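# Untangle the wires and sort them into bins by colour

## Task

Separate the tangled wires and put each colour into its own bin, with no wire still hooked on or twisted around a wire of a different colour. Every wire must lie on the floor of its bin; a short end or loop may poke over the rim, but it may not droop more than about a finger's width down the outside, and it may not reach into a bin that holds another colour. No part of any wire may hang over the table edge. Pulling or squeezing two wires hard against each other can count as a failure.

## Robot and tools

Robot: two arms, left_arm and right_arm, each ending in a two-finger gripper. The fingers point along the gripper's +z axis and close along its y axis. The reported hand point sits between the finger pads, roughly 1 cm short of the tips.

Scene frame: origin at table-top height, halfway between the arms' nominal bases. +x runs out over the table, +y toward left_arm, +z up. Arm names do not match left or right in images. Measured bases: left_arm at (-0.015, +0.340, 0) m, right_arm at (-0.024, -0.237, 0) m, both turned only slightly about z. Reported hand poses can be off by a few centimetres, more at long reach.

execute_actions(actions, cameras): actions is a list of actions, run in order. Each action is a table of at most 15 rows, one row per 1/30 s step; a shorter table repeats its final row to fill 15 steps. Every row has 14 numbers in [-1, 1], always both arms: left dx, dy, dz, rx, ry, rz, opening, then right dx, dy, dz, rx, ry, rz, opening. The first six per arm are an offset, not a pose: measured along the scene axes from that arm's Hand target as it stood when the action began (every row counts from that same start, not from the previous row). Scale: 1.0 equals 0.6 m for dx, dy, dz and 180 degrees for the rotation vector rx, ry, rz, which turns the gripper about its own position. Repeating an offset moves the arm again by that amount. Opening is absolute: +1 fully open (0.094 m), -1 closed. An arm given six zeros re-requests its Hand target. A 0 in the opening slot is itself a command (half open), so to keep a gripper as it is, resend its current opening. Images come back only with an empty actions list or when cameras names them ("all", a list of names, or [] for none).

move(target, speed, blend, opening_speed, grip_force, blocking, cameras): target is one 14-number row in the same layout and scale, or a list of up to 15 such rows; every row is an offset from the Hand targets at the call's start, not from the prior row. Paths are straight lines, end together, last at least 0.5 s and are cut off at 10 s. speed: top speed in m/s, 0.002 to 2.9, default 0.25 (turns up to twice that in rad/s), one value or one per target. blend: corner rounding in metres for a list; 0 stops at each point. opening_speed: how fast openings change, per second on the -1..+1 scale, at least 0.2; use it to close gently. grip_force: newtons per finger pad, 10 to 50, one value or one per arm; it persists, starts at full force, and below full the fingers close slowly. blocking=false returns after about 0.5 s while the move keeps running. Paths ignore obstacles and the other arm; grippers lag and can overshoot, more when fast.

wait(seconds 0 to 10): lets time pass with commands held. stop(): brakes a running move. zoom_image(camera, region): region [x0, y0, x1, y1] in pixels of that camera's newest image, each side at most 504; cameras are cam_head_left, cam_head_right, cam_high, cam_left_wrist, cam_right_wrist, all 672x504. finished_scene(scene): ends the scene (1 or 2) irreversibly; the next scene starts fresh.

Results: per arm, end_effector_position (m) and end_effector_quat_wxyz in the scene frame; Hand target (the last commanded pose after clipping, the base for the next offsets); Tool commands; grip_measured (finger opening on the -1..+1 scale, reads a little wide when empty and a few hundredths narrower than a squeezed part); Joint positions (last entry is the opening in metres); Joint torques; Joint velocities (omitted when all are within noise); motor temperatures; step readings of hand position. A move adds a move: line with its ending, such as done (within 10 mm and 2 degrees), off_target, moving, held or fault, plus limits like paced or held.

Behaviour to expect: orientation commands are clipped to 40 degrees from the current one per step. Grippers often rest a few centimetres short of the command because of friction and weight; this is not proof of contact. Resend zeros or the missing distance to close the gap. A blocked arm keeps pushing until you command its target back past the gripper. Avoid paths that sweep near an arm's own base, which can flip its shoulder posture.

Avoid: any contact or squeeze between the two arms or their wrist cameras (a gripper closing on the other arm's fingers counts); fast moves into things; dropping wires from height or releasing them while moving; wires hanging off the table or falling; tugging wires hard against each other; strain on camera cables; arms held stretched or pushing against limits, which heats motors (a MOTOR HOT line at 75 °C, an arm fold at 90 °C, collapse at 100 °C). The scene keeps running while you think, and something may occasionally nudge a loose object.

Each tool is called after "Emit:" in YAML: its name, and indented under it one key for each argument.

## Session

Emit:
execute_actions:
  actions: []

Scene clock: 0.00 s.
left_arm: end_effector_position=(+0.3006, +0.2434, +0.1562) grip_measured=+1.000 end_effector_quat_wxyz=(+0.234, +0.126, +0.943, -0.201) | right_arm: end_effector_position=(+0.3749, -0.1187, +0.1643) grip_measured=+1.000 end_effector_quat_wxyz=(+0.155, -0.020, +0.987, +0.027)
Joint positions: left_arm=[-0.109 1.348 1.062 -0.804 0.421 0.087 0.094] | right_arm=[0.313 1.832 1.706 -1.131 0.034 0.256 0.094]
Joint velocities: within noise
Joint torques (N m): no reading
Motor temperatures (°C): left_arm=[33 34 42 32 31 33 34] | right_arm=[32 32 38 36 34 32 33]
Heat: left arm: 42 °C; right arm: 38 °C.
Hand target: left_arm +0.3003, +0.2423, +0.1594; +0.237, +0.129, +0.941, -0.204 | right_arm +0.3761, -0.1186, +0.1707; +0.163, -0.020, +0.986, +0.028
Tool commands: left_gripper/opening=+1.0 right_gripper/opening=+1.0

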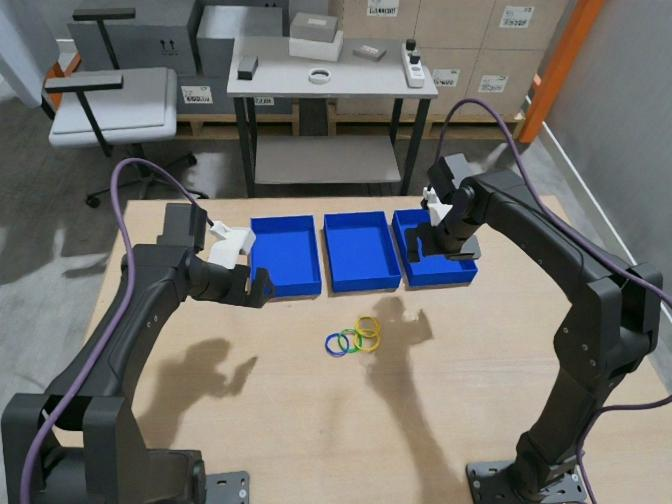

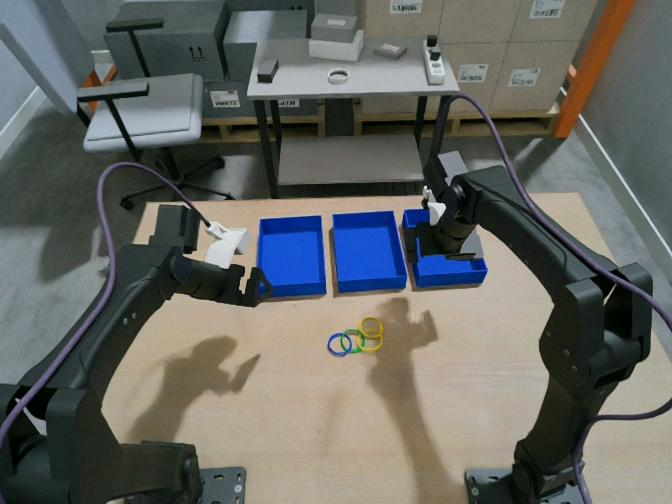

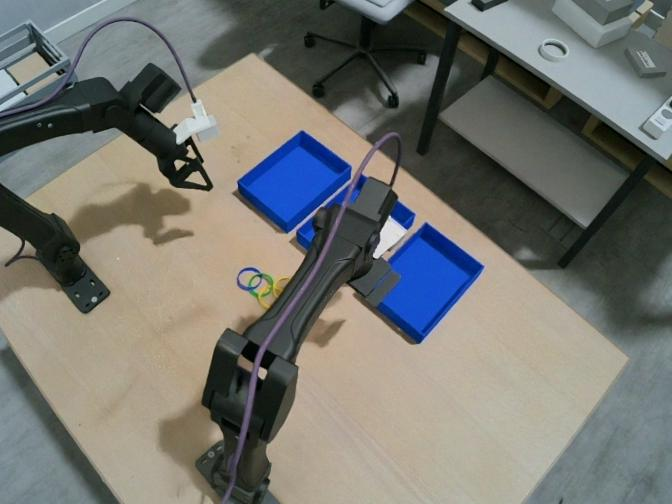

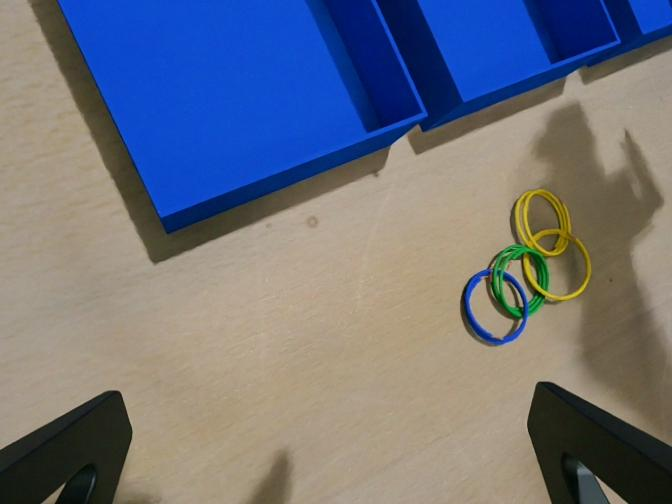

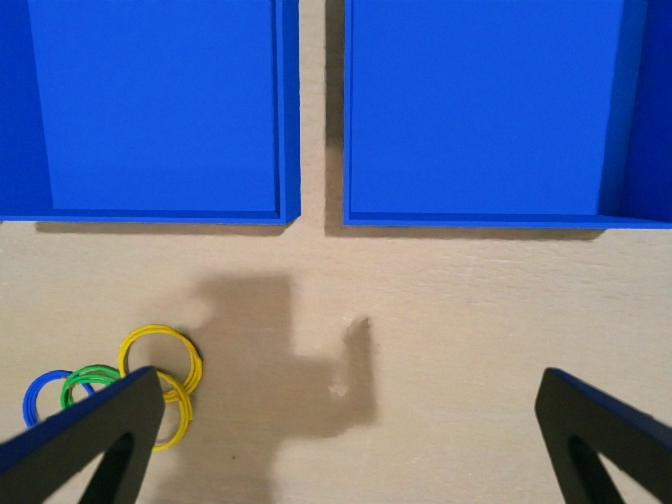

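Emit:
zoom_image:
  camera: "cam_left_wrist"
  region: [440, 170, 620, 360]

Emit:
zoom_image:
  camera: "cam_right_wrist"
  region: [0, 310, 220, 470]

Emit:
zoom_image:
  camera: "cam_head_left"
  region: [310, 300, 400, 370]

Scaled by 2.653 from the camera's 672x504 image, which has a finer 960x720 frame.

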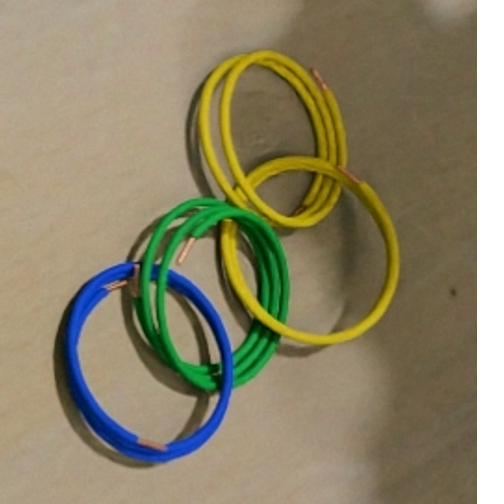

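Scaled by 2.291 from the camera's 672x504 image, which has a finer 960x720 frame.

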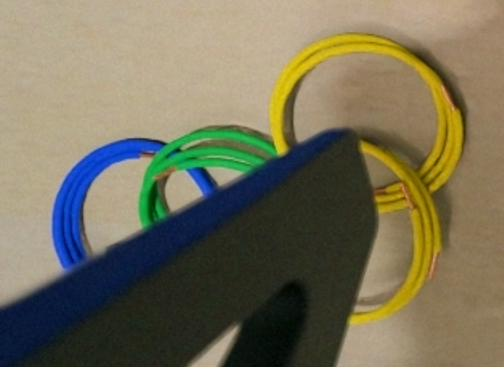

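Scaled by 5.600 from the camera's 672x504 image, which has a finer 960x720 frame.

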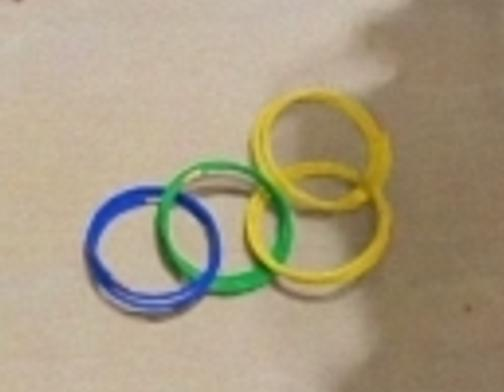

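Emit:
move:
  target: [-0.1,-0.22,0.06,0.133,0.154,0.084,1,-0.05,-0.17,0.03,-0.018,0.104,-0.013,1]
  cameras: ["all"]

Scene clock: 39.80 s.
left_arm: end_effector_position=(+0.2393, +0.1086, +0.1941) grip_measured=+1.000 end_effector_quat_wxyz=(+0.021, +0.004, +0.999, -0.026) | right_arm: end_effector_position=(+0.3457, -0.2210, +0.1843) grip_measured=+1.000 end_effector_quat_wxyz=(+0.028, +0.003, +1.000, -0.001)
Joint positions: left_arm=[-0.77 1.819 1.858 -1.543 0.011 -0.727 0.094] | right_arm=[0.056 1.932 1.969 -1.551 0.005 0.05 0.094]
Joint torques (N m): left_arm=[-0.01 -7.39 6.98 0.06 -0.09 -0.12] | right_arm=[-0.12 -8.75 6.79 0.26 -0.11 -0.07]
Motor temperatures (°C): left_arm=[33 37 46 34 32 33 34] | right_arm=[32 38 42 36 34 32 33]
Heat: left arm: 46 °C; right arm: 42 °C.
Hand target: left_arm +0.2402, +0.1103, +0.1955; +0.000, -0.001, +1.000, +0.001 | right_arm +0.3461, -0.2206, +0.1887; +0.001, +0.000, +1.000, +0.000
Off the commanded pose: left_arm 0.002 m, 4 deg | right_arm 0.004 m, 3 deg.
joint sent to its limit (left arm) — joint 4 (wrist pitch), lower limit. The joint targets are off in orientation, not in position.
joint sent to its limit (right arm) — joint 4 (wrist pitch), lower limit. The joint targets are off in orientation, not in position.
move: off_target (left_arm, right_arm)

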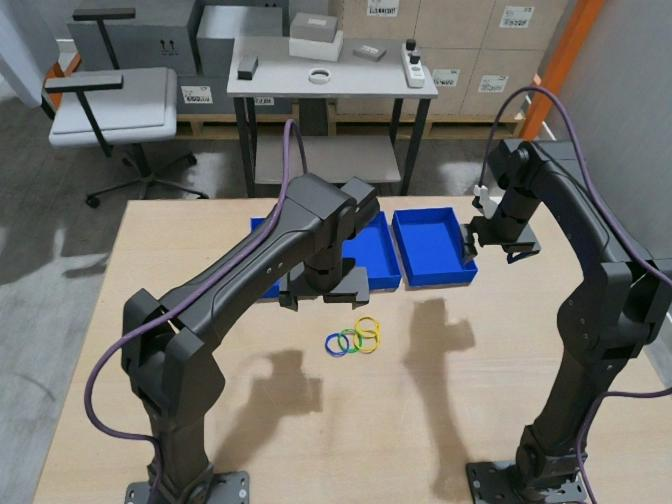

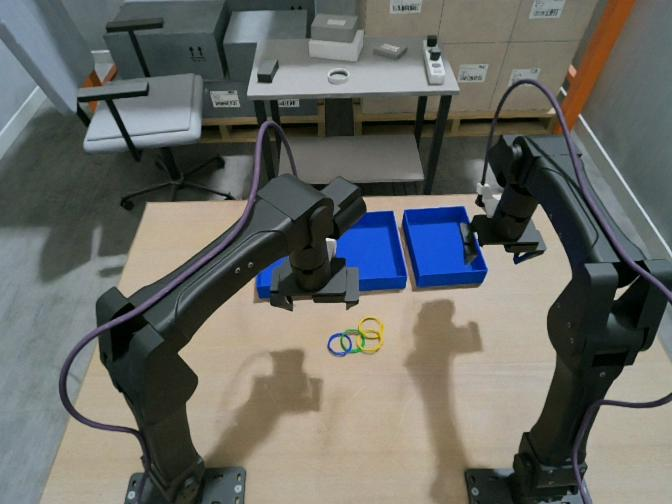

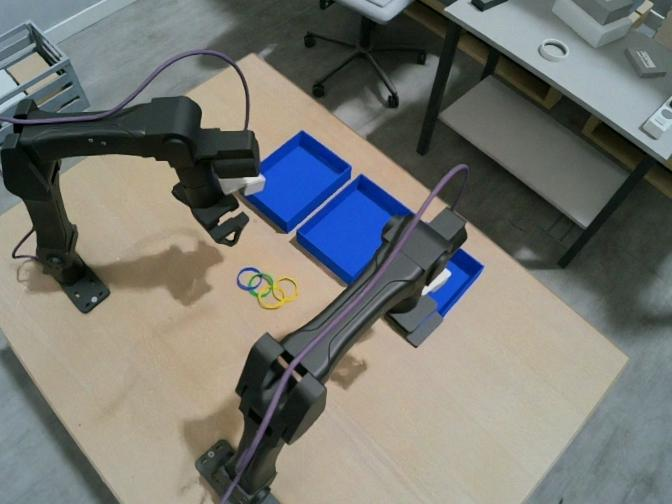

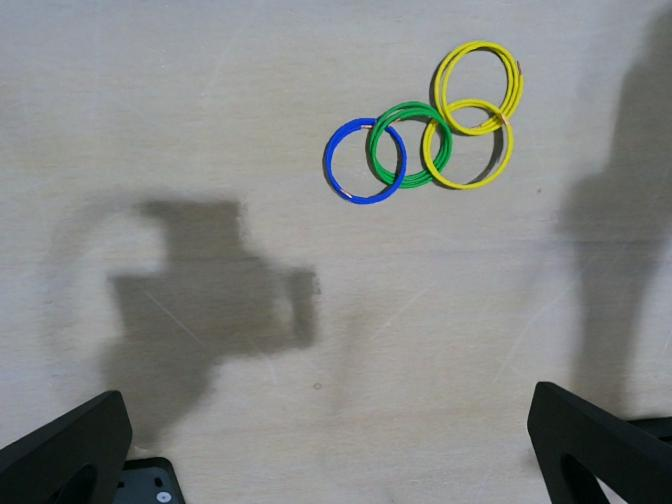

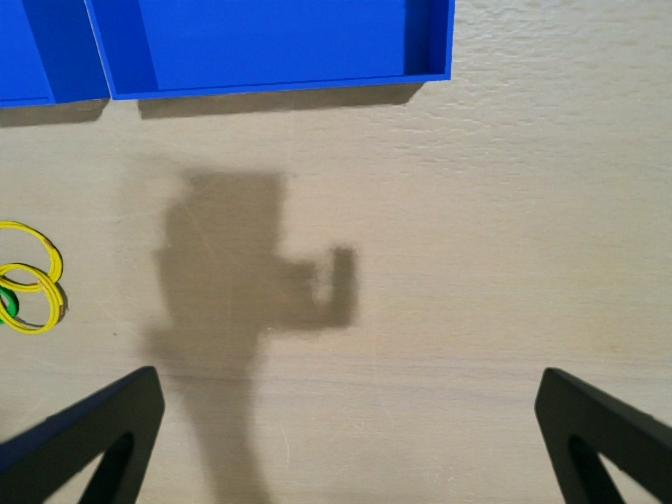

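Emit:
zoom_image:
  camera: "cam_left_wrist"
  region: [310, 30, 540, 215]

Emit:
move:
  target: [-0.02,-0.1,-0.14,0,0,0,1,0,0,0,0,0,0,1]
  cameras: ["cam_left_wrist"]

Emit:
zoom_image:
  camera: "cam_left_wrist"
  region: [200, 0, 550, 280]

Scaled by 2.191 from the camera's 672x504 image, which has a finer 960x720 frame.

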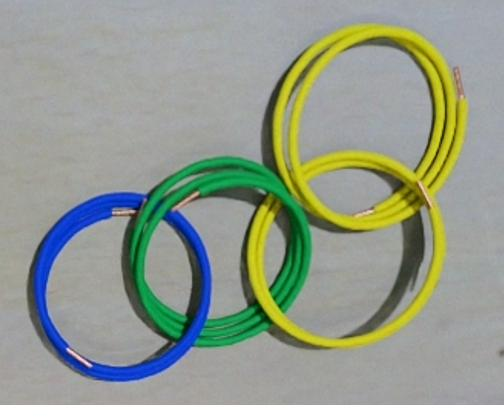

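Scene clock: 50.77 s.
left_arm: end_effector_position=(+0.2252, +0.0521, +0.1138) grip_measured=+1.000 end_effector_quat_wxyz=(-0.006, +0.005, +1.000, +0.002) | right_arm: end_effector_position=(+0.3457, -0.2210, +0.1843) grip_measured=+1.000 end_effector_quat_wxyz=(+0.028, +0.003, +1.000, -0.001)
Joint positions: left_arm=[-0.909 1.983 1.758 -1.356 0.007 -0.865 0.094] | right_arm=[0.056 1.932 1.969 -1.551 0.005 0.05 0.094]
Joint torques (N m): left_arm=[-0.02 -9.83 5.18 0.29 -0.01 -0.1] | right_arm=[-0.1 -8.75 6.79 0.26 -0.11 -0.07]
Heat: left arm: 46 °C; right arm: 42 °C.
Hand target: left_arm +0.2282, +0.0504, +0.1114; +0.000, -0.001, +1.000, +0.001 | right_arm +0.3461, -0.2206, +0.1887; +0.001, +0.000, +1.000, +0.000
Off the commanded pose: left_arm 0.004 m, 1 deg | right_arm 0.004 m, 3 deg.
joint sent to its limit (right arm) — joint 4 (wrist pitch), lower limit. The joint targets are off in orientation, not in position.
move: off_target (right_arm)
Images, in order (width x height): cam_left_wrist 672x504.

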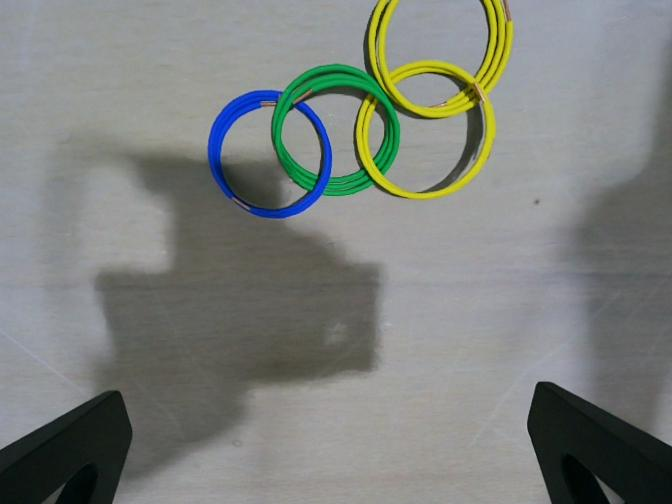

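Scaled by 1.440 from the camera's 672x504 image, which has a finer 960x720 frame.

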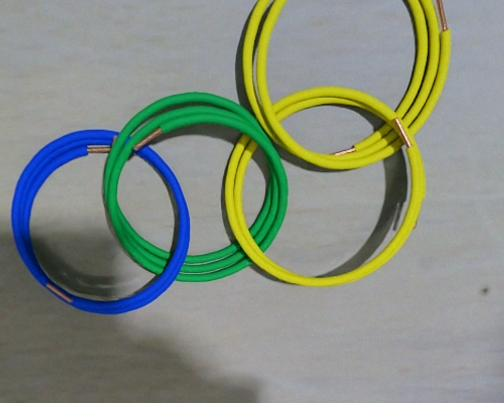

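Emit:
move:
  target: [0.067,0,-0.075,0,0,0,1,0,0,0,0,0,0,1]
  cameras: ["cam_left_wrist"]

Emit:
zoom_image:
  camera: "cam_left_wrist"
  region: [100, 150, 340, 330]

Emit:
zoom_image:
  camera: "cam_left_wrist"
  region: [340, 50, 620, 300]

Scene clock: 72.47 s.
left_arm: end_effector_position=(+0.2653, +0.0520, +0.0709) grip_measured=+1.000 end_effector_quat_wxyz=(-0.005, -0.005, +1.000, +0.000) | right_arm: end_effector_position=(+0.3457, -0.2210, +0.1843) grip_measured=+1.000 end_effector_quat_wxyz=(+0.028, +0.003, +1.000, -0.001)
Joint positions: left_arm=[-0.832 2.098 1.758 -1.237 0.007 -0.809 0.094] | right_arm=[0.056 1.932 1.969 -1.551 0.005 0.05 0.094]
Joint torques (N m): left_arm=[0.13 -10.28 5.37 0.34 -0.03 0.08] | right_arm=[-0.12 -8.75 6.79 0.26 -0.11 -0.07]
Motor temperatures (°C): left_arm=[33 43 45 33 32 33 34] | right_arm=[32 40 41 36 34 32 33]
Heat: left arm: 45 °C; right arm: 41 °C.
Hand target: left_arm +0.2685, +0.0504, +0.0664; +0.000, -0.001, +1.000, +0.001 | right_arm +0.3461, -0.2206, +0.1887; +0.001, +0.000, +1.000, +0.000
Off the commanded pose: left_arm 0.006 m, 1 deg | right_arm 0.004 m, 3 deg.
joint sent to its limit (right arm) — joint 4 (wrist pitch), lower limit. The joint targets are off in orientation, not in position.
move: off_target (right_arm)
Images, in order (width x height): cam_left_wrist 672x504.

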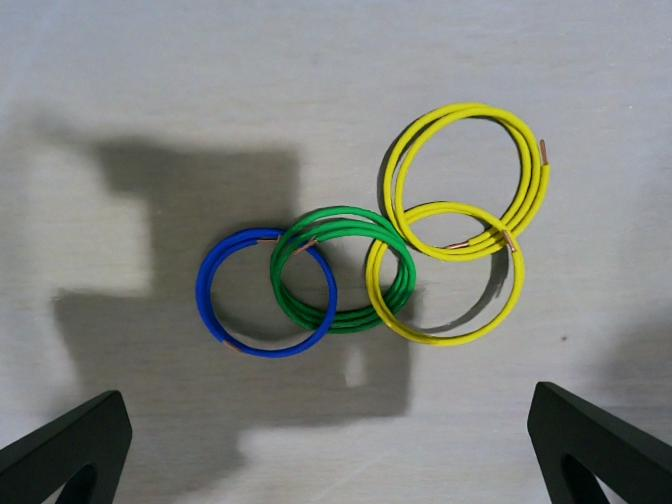

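Scaled by 2.100 from the camera's 672x504 image, which has a finer 960x720 frame.

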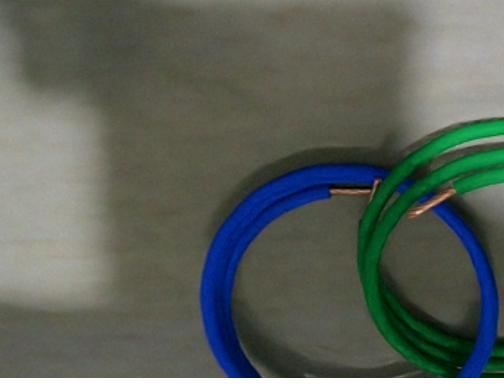

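Scaled by 1.800 from the camera's 672x504 image, which has a finer 960x720 frame.

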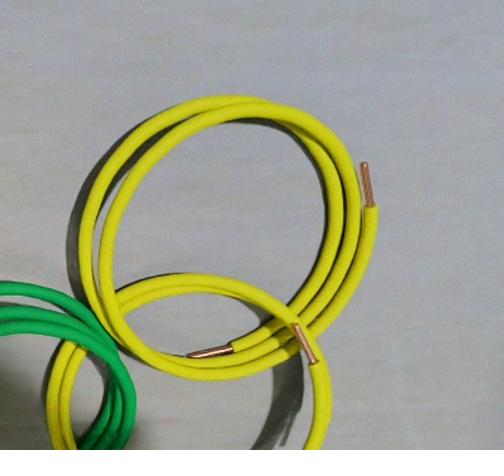

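Emit:
zoom_image:
  camera: "cam_left_wrist"
  region: [250, 215, 350, 285]

Emit:
zoom_image:
  camera: "cam_left_wrist"
  region: [270, 270, 370, 340]

Emit:
zoom_image:
  camera: "cam_left_wrist"
  region: [350, 190, 450, 260]

Emit:
zoom_image:
  camera: "cam_left_wrist"
  region: [350, 260, 450, 340]

Emit:
zoom_image:
  camera: "cam_left_wrist"
  region: [470, 190, 550, 260]

Emit:
zoom_image:
  camera: "cam_left_wrist"
  region: [185, 215, 345, 370]

Scaled by 5.040 from the camera's 672x504 image, which has a finer 960x720 frame.

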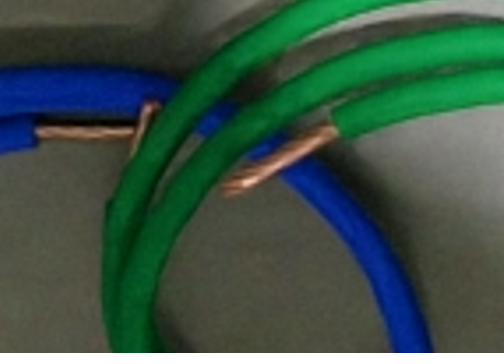

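Scaled by 5.040 from the camera's 672x504 image, which has a finer 960x720 frame.

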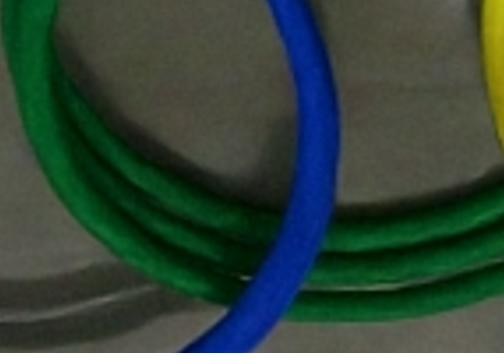

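Scaled by 5.040 from the camera's 672x504 image, which has a finer 960x720 frame.

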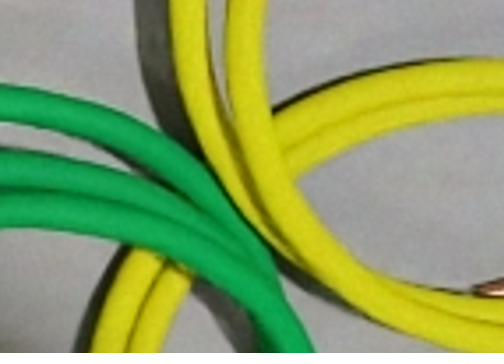

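Scaled by 5.040 from the camera's 672x504 image, which has a finer 960x720 frame.

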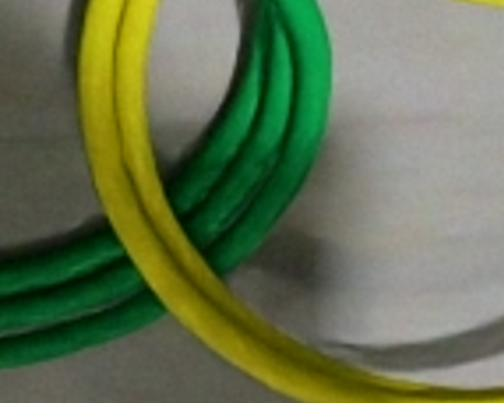

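Scaled by 6.300 from the camera's 672x504 image, which has a finer 960x720 frame.

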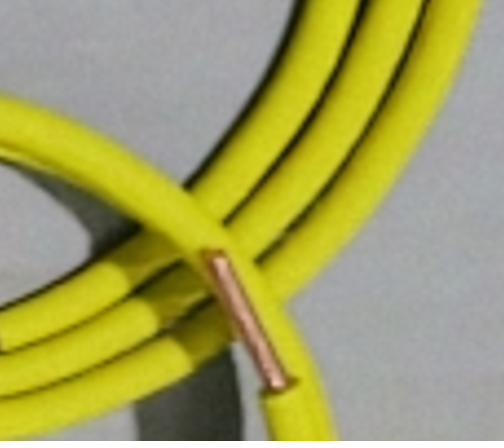

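Scaled by 3.150 from the camera's 672x504 image, which has a finer 960x720 frame.

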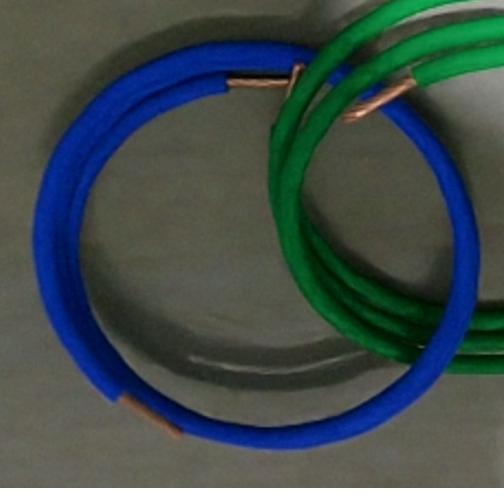

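Emit:
move:
  target: [0.001,0.039,-0.02,0,0,0.4,-0.4,0,0,0,0,0,0,1]
  cameras: ["cam_left_wrist","cam_head_left","cam_high"]

Emit:
zoom_image:
  camera: "cam_left_wrist"
  region: [200, 200, 672, 504]

Scene clock: 180.57 s.
left_arm: end_effector_position=(+0.2666, +0.0708, +0.0481) grip_measured=-0.397 end_effector_quat_wxyz=(-0.006, -0.580, +0.814, +0.010) | right_arm: end_effector_position=(+0.3457, -0.2210, +0.1843) grip_measured=+1.000 end_effector_quat_wxyz=(+0.028, +0.003, +1.000, -0.001)
Joint positions: left_arm=[-0.795 2.079 1.636 -1.151 0.009 -1.999 0.028] | right_arm=[0.056 1.932 1.969 -1.551 0.005 0.05 0.094]
Joint torques (N m): left_arm=[0.59 -13.31 4.55 0.23 -0.07 -0.13] | right_arm=[-0.1 -8.73 6.79 0.26 -0.11 -0.07]
Heat: left arm: 46 °C; right arm: 43 °C.
Hand target: left_arm +0.2691, +0.0736, +0.0545; +0.000, -0.588, +0.809, +0.000 | right_arm +0.3461, -0.2206, +0.1887; +0.001, +0.000, +1.000, +0.000
Off the commanded pose: left_arm 0.007 m, 2 deg | right_arm 0.004 m, 3 deg.
joint sent to its limit (right arm) — joint 4 (wrist pitch), lower limit. The joint targets are off in orientation, not in position.
move: off_target (right_arm)
Images, in order (width x height): cam_head_left 672x504, cam_high 672x504, cam_left_wrist 672x504.

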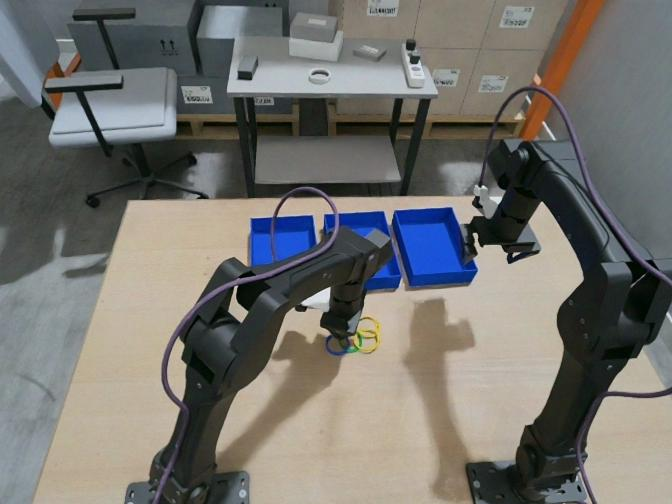

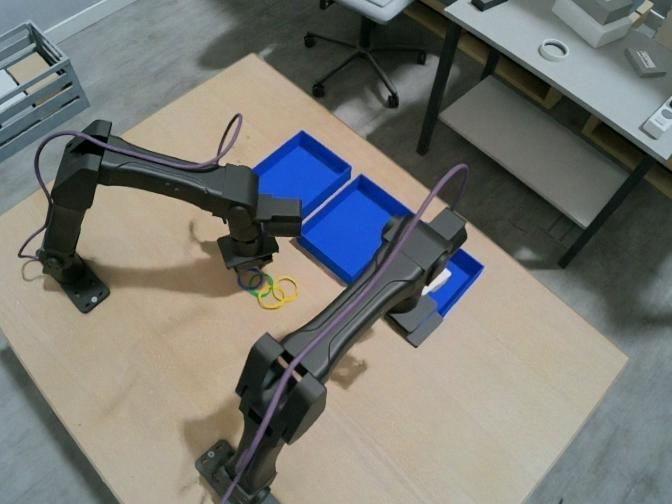

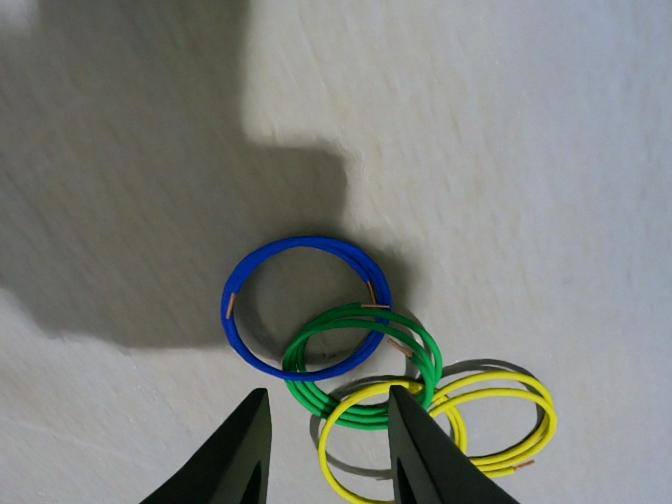

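Scaled by 1.068 from the camera's 672x504 image, which has a finer 960x720 frame.

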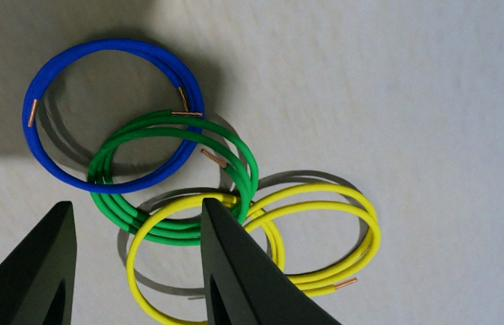

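Emit:
move:
  target: [-0.043,0.035,-0.03,0,0,0,-0.65,0,0,0,0,0,0,1]
  cameras: ["cam_left_wrist"]

Emit:
zoom_image:
  camera: "cam_left_wrist"
  region: [200, 250, 500, 504]

Scene clock: 200.30 s.
left_arm: end_effector_position=(+0.2425, +0.0938, +0.0318) grip_measured=-0.647 end_effector_quat_wxyz=(-0.006, -0.583, +0.812, +0.009) | right_arm: end_effector_position=(+0.3457, -0.2210, +0.1843) grip_measured=+1.000 end_effector_quat_wxyz=(+0.028, +0.003, +1.000, -0.001)
Joint positions: left_arm=[-0.795 1.969 1.408 -1.03 0.009 -2.006 0.017] | right_arm=[0.056 1.932 1.969 -1.551 0.005 0.05 0.094]
Joint torques (N m): left_arm=[-0.01 -11.95 4.22 0.27 -0.03 -0.12] | right_arm=[-0.12 -8.72 6.79 0.26 -0.11 -0.07]
Motor temperatures (°C): left_arm=[33 50 46 32 31 33 34] | right_arm=[32 43 42 35 34 32 33]
Heat: left arm: 50 °C; right arm: 43 °C.
Hand target: left_arm +0.2432, +0.0947, +0.0365; -0.001, -0.588, +0.809, +0.000 | right_arm +0.3461, -0.2206, +0.1887; +0.001, +0.000, +1.000, +0.000
Off the commanded pose: left_arm 0.005 m, 1 deg | right_arm 0.004 m, 3 deg.
joint sent to its limit (right arm) — joint 4 (wrist pitch), lower limit. The joint targets are off in orientation, not in position.
move: off_target (right_arm)
Images, in order (width x height): cam_left_wrist 672x504.

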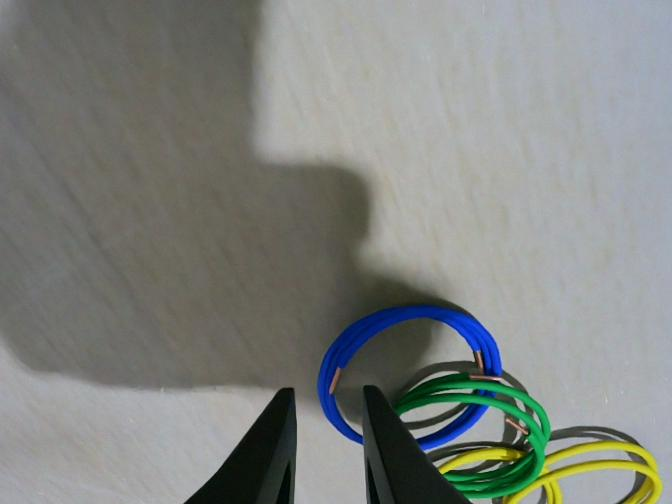

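Scaled by 1.680 from the camera's 672x504 image, which has a finer 960x720 frame.

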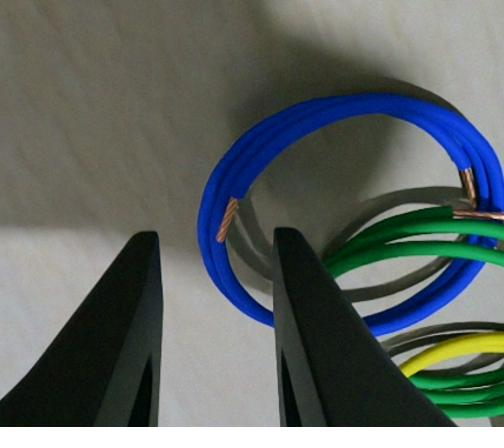

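Emit:
move:
  target: [0,-0.014,-0.04,0,0,0,-0.65,0,0,0,0,0,0,1]
  speed: 0.08
  cameras: ["cam_left_wrist"]

Emit:
zoom_image:
  camera: "cam_left_wrist"
  region: [220, 300, 520, 504]

Scene clock: 244.77 s.
left_arm: end_effector_position=(+0.2466, +0.0843, +0.0219) grip_measured=-0.647 end_effector_quat_wxyz=(-0.002, -0.585, +0.811, -0.011) | right_arm: end_effector_position=(+0.3457, -0.2210, +0.1843) grip_measured=+1.000 end_effector_quat_wxyz=(+0.028, +0.003, +1.000, -0.001)
Joint positions: left_arm=[-0.807 1.978 1.38 -0.951 0.009 -2.023 0.017] | right_arm=[0.056 1.932 1.969 -1.551 0.005 0.05 0.094]
Joint torques (N m): left_arm=[-0.68 -8.38 4.37 0.31 -0.05 -0.15] | right_arm=[-0.1 -8.73 6.78 0.26 -0.11 -0.07]
Heat: left arm: 51 °C; right arm: 44 °C.
Hand target: left_arm +0.2432, +0.0863, +0.0125; -0.001, -0.588, +0.809, +0.000 | right_arm +0.3461, -0.2206, +0.1887; +0.001, +0.000, +1.000, +0.000
Off the commanded pose: left_arm 0.010 m, 1 deg | right_arm 0.004 m, 3 deg.
joint sent to its limit (right arm) — joint 4 (wrist pitch), lower limit. The joint targets are off in orientation, not in position.
move: off_target (right_arm)
Images, in order (width x height): cam_left_wrist 672x504.

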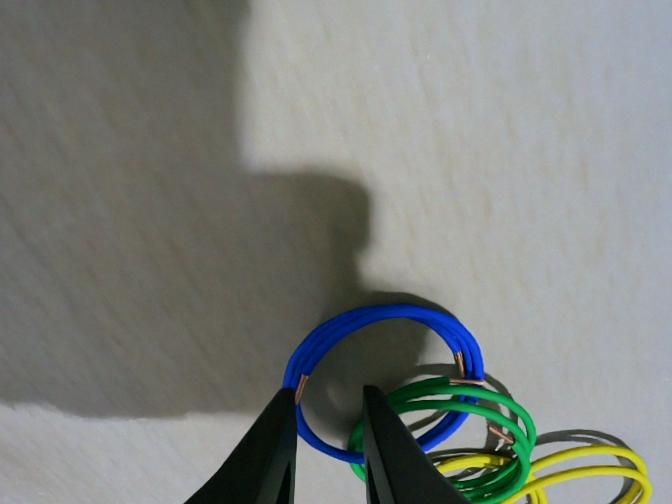

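Scaled by 1.680 from the camera's 672x504 image, which has a finer 960x720 frame.

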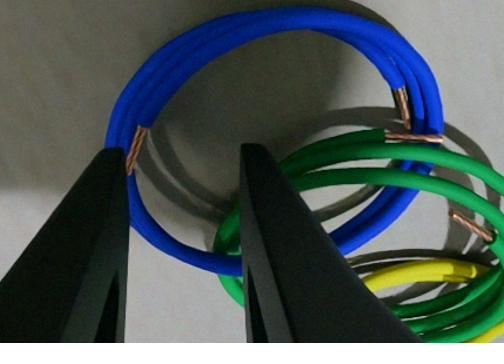

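Emit:
move:
  target:
    - [-0.008,0.004,0.035,0,0,0,-0.65,0,0,0,0,0,0,1]
    - [-0.010,0.004,0.012,0,0,0,-0.65,0,0,0,0,0,0,1]
  speed: 0.08
  cameras: ["cam_left_wrist"]

Emit:
zoom_image:
  camera: "cam_left_wrist"
  region: [220, 300, 520, 504]

Scene clock: 256.33 s.
left_arm: end_effector_position=(+0.2393, +0.0895, +0.0187) grip_measured=-0.647 end_effector_quat_wxyz=(-0.005, -0.587, +0.810, +0.004) | right_arm: end_effector_position=(+0.3457, -0.2210, +0.1843) grip_measured=+1.000 end_effector_quat_wxyz=(+0.028, +0.003, +1.000, -0.001)
Joint positions: left_arm=[-0.81 1.978 1.366 -0.968 0.009 -2.029 0.017] | right_arm=[0.056 1.932 1.969 -1.551 0.005 0.05 0.094]
Joint torques (N m): left_arm=[-0.98 -10.97 4.56 0.2 -0.01 -0.15] | right_arm=[-0.12 -8.73 6.78 0.26 -0.11 -0.07]
Heat: left arm: 49 °C; right arm: 44 °C.
Hand target: left_arm +0.2372, +0.0887, +0.0197; -0.001, -0.588, +0.809, +0.000 | right_arm +0.3461, -0.2206, +0.1887; +0.001, +0.000, +1.000, +0.000
Off the commanded pose: left_arm 0.002 m, 1 deg | right_arm 0.004 m, 3 deg.
joint sent to its limit (right arm) — joint 4 (wrist pitch), lower limit. The joint targets are off in orientation, not in position.
move: off_target (right_arm)
Images, in order (width x height): cam_left_wrist 672x504.

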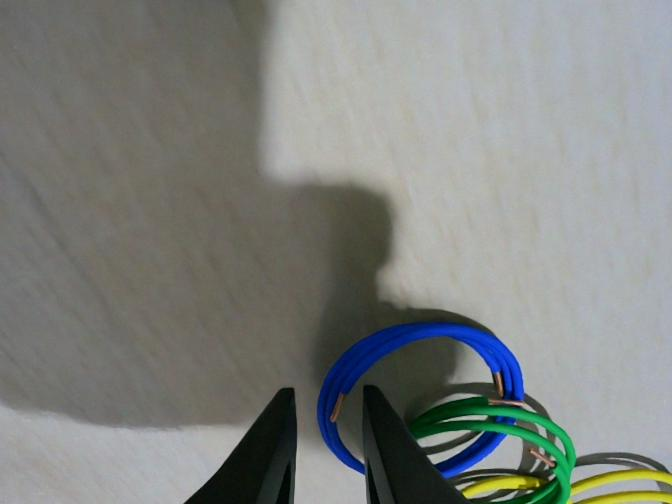

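Scaled by 1.680 from the camera's 672x504 image, which has a finer 960x720 frame.

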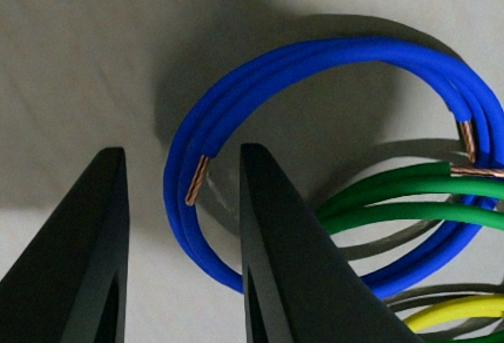

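Emit:
move:
  target:
    - [0.0,0,-0.0125,0,0,0,-0.65,0,0,0,0,0,0,1]
    - [0,0,-0.0125,0,0,0,-1,0,0,0,0,0,0,1]
  speed: 0.05
  grip_force: 15
  opening_speed: 0.3
  cameras: ["cam_left_wrist"]

Emit:
zoom_image:
  camera: "cam_left_wrist"
  region: [220, 300, 520, 504]

Scene clock: 280.07 s.
left_arm: end_effector_position=(+0.2405, +0.0883, +0.0149) grip_measured=-0.936 end_effector_quat_wxyz=(-0.004, -0.587, +0.810, -0.002) | right_arm: end_effector_position=(+0.3457, -0.2210, +0.1843) grip_measured=+1.000 end_effector_quat_wxyz=(+0.028, +0.003, +1.000, -0.001)
Joint positions: left_arm=[-0.81 1.978 1.35 -0.939 0.009 -2.03 0.003] | right_arm=[0.056 1.932 1.969 -1.551 0.005 0.05 0.094]
Joint torques (N m): left_arm=[-1.11 -9.89 4.29 0.28 -0.07 -0.13] | right_arm=[-0.12 -8.73 6.79 0.27 -0.11 -0.07]
Heat: left arm: 49 °C; right arm: 45 °C.
Hand target: left_arm +0.2372, +0.0887, +0.0122; -0.001, -0.588, +0.809, +0.000 | right_arm +0.3461, -0.2206, +0.1887; +0.001, +0.000, +1.000, +0.000
Off the commanded pose: left_arm 0.004 m, 1 deg | right_arm 0.004 m, 3 deg.
joint sent to its limit (right arm) — joint 4 (wrist pitch), lower limit. The joint targets are off in orientation, not in position.
grip_force (N): 15, 15
move: off_target (right_arm)
Images, in order (width x height): cam_left_wrist 672x504.

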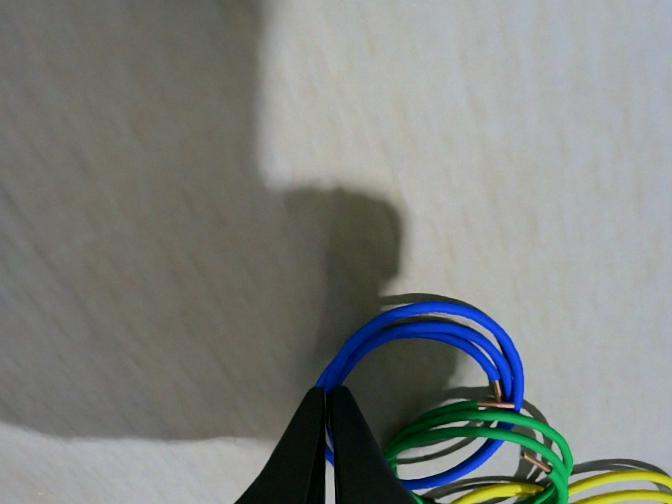

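Scaled by 1.680 from the camera's 672x504 image, which has a finer 960x720 frame.

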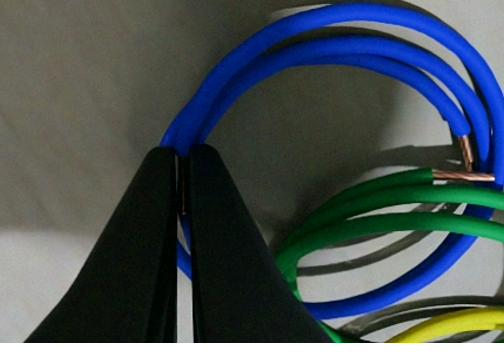

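Emit:
move:
  target: [-0.05,0.03,0.15,0,0,0,-1,0,0,0,0,0,0,1]
  speed: 0.05
  cameras: ["all"]

Emit:
zoom_image:
  camera: "cam_left_wrist"
  region: [220, 250, 620, 504]

Emit:
zoom_image:
  camera: "cam_high"
  region: [190, 200, 340, 320]

Emit:
zoom_image:
  camera: "cam_head_right"
  region: [270, 270, 410, 380]

Scene clock: 291.17 s.
left_arm: end_effector_position=(+0.2092, +0.1062, +0.0917) grip_measured=-0.939 end_effector_quat_wxyz=(-0.005, -0.586, +0.810, +0.003) | right_arm: end_effector_position=(+0.3457, -0.2210, +0.1843) grip_measured=+1.000 end_effector_quat_wxyz=(+0.028, +0.003, +1.000, -0.001)
Joint positions: left_arm=[-0.839 1.786 1.41 -1.203 0.009 -2.056 0.003] | right_arm=[0.056 1.932 1.969 -1.551 0.005 0.05 0.094]
Joint torques (N m): left_arm=[-0.64 -9.92 6.94 -0.13 -0.06 -0.13] | right_arm=[-0.12 -8.73 6.78 0.26 -0.11 -0.07]
Heat: left arm: 49 °C; right arm: 45 °C.
Hand target: left_arm +0.2073, +0.1067, +0.1022; -0.001, -0.588, +0.809, +0.000 | right_arm +0.3461, -0.2206, +0.1887; +0.001, +0.000, +1.000, +0.000
Off the commanded pose: left_arm 0.011 m, 1 deg | right_arm 0.004 m, 3 deg.
joint sent to its limit (right arm) — joint 4 (wrist pitch), lower limit. The joint targets are off in orientation, not in position.
grip_force (N): 15, 15
move: off_target (left_arm, right_arm)

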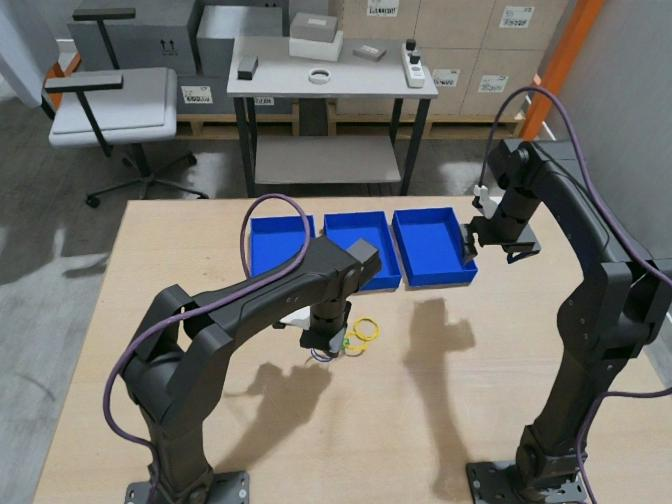

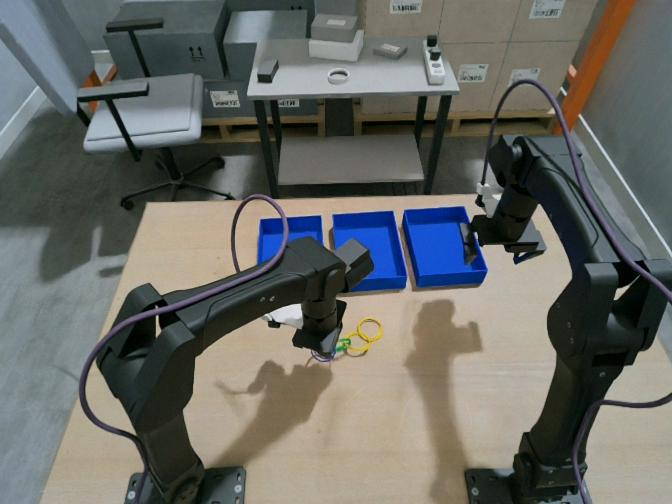

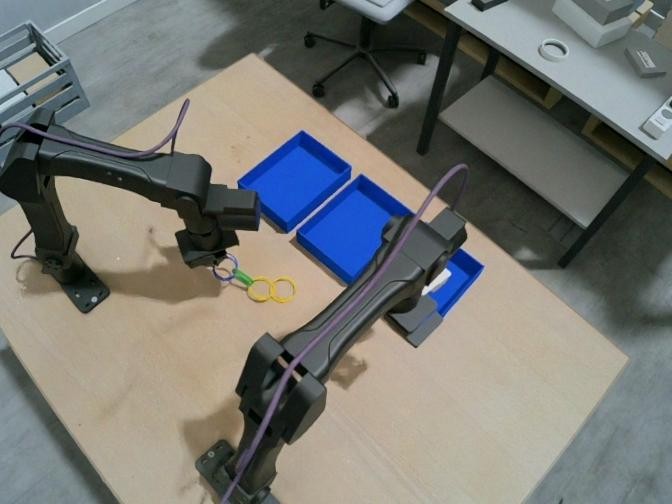

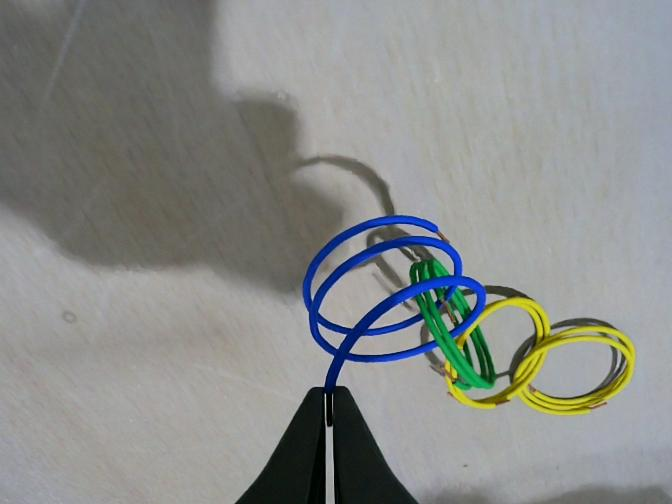

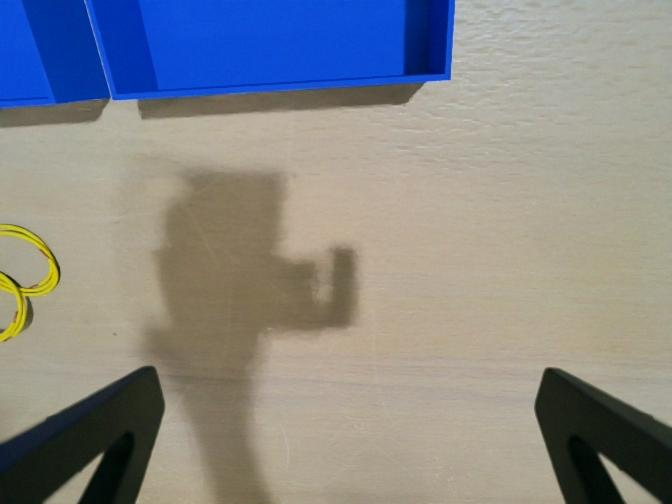

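Scaled by 1.260 from the camera's 672x504 image, which has a finer 960x720 frame.

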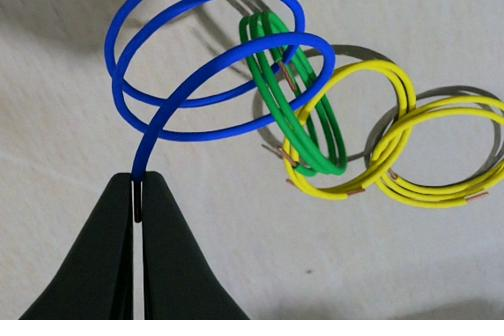

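Scaled by 3.360 from the camera's 672x504 image, which has a finer 960x720 frame.

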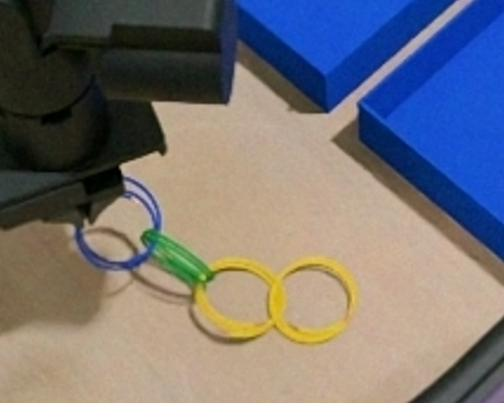

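Scaled by 3.600 from the camera's 672x504 image, which has a finer 960x720 frame.

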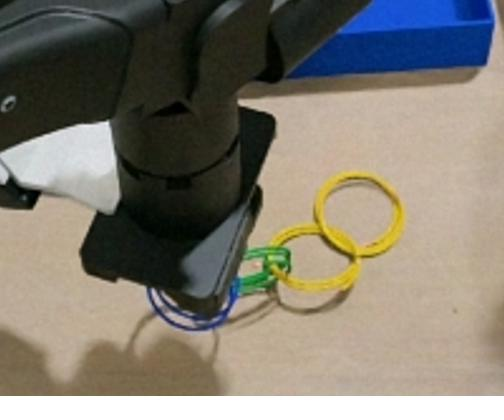

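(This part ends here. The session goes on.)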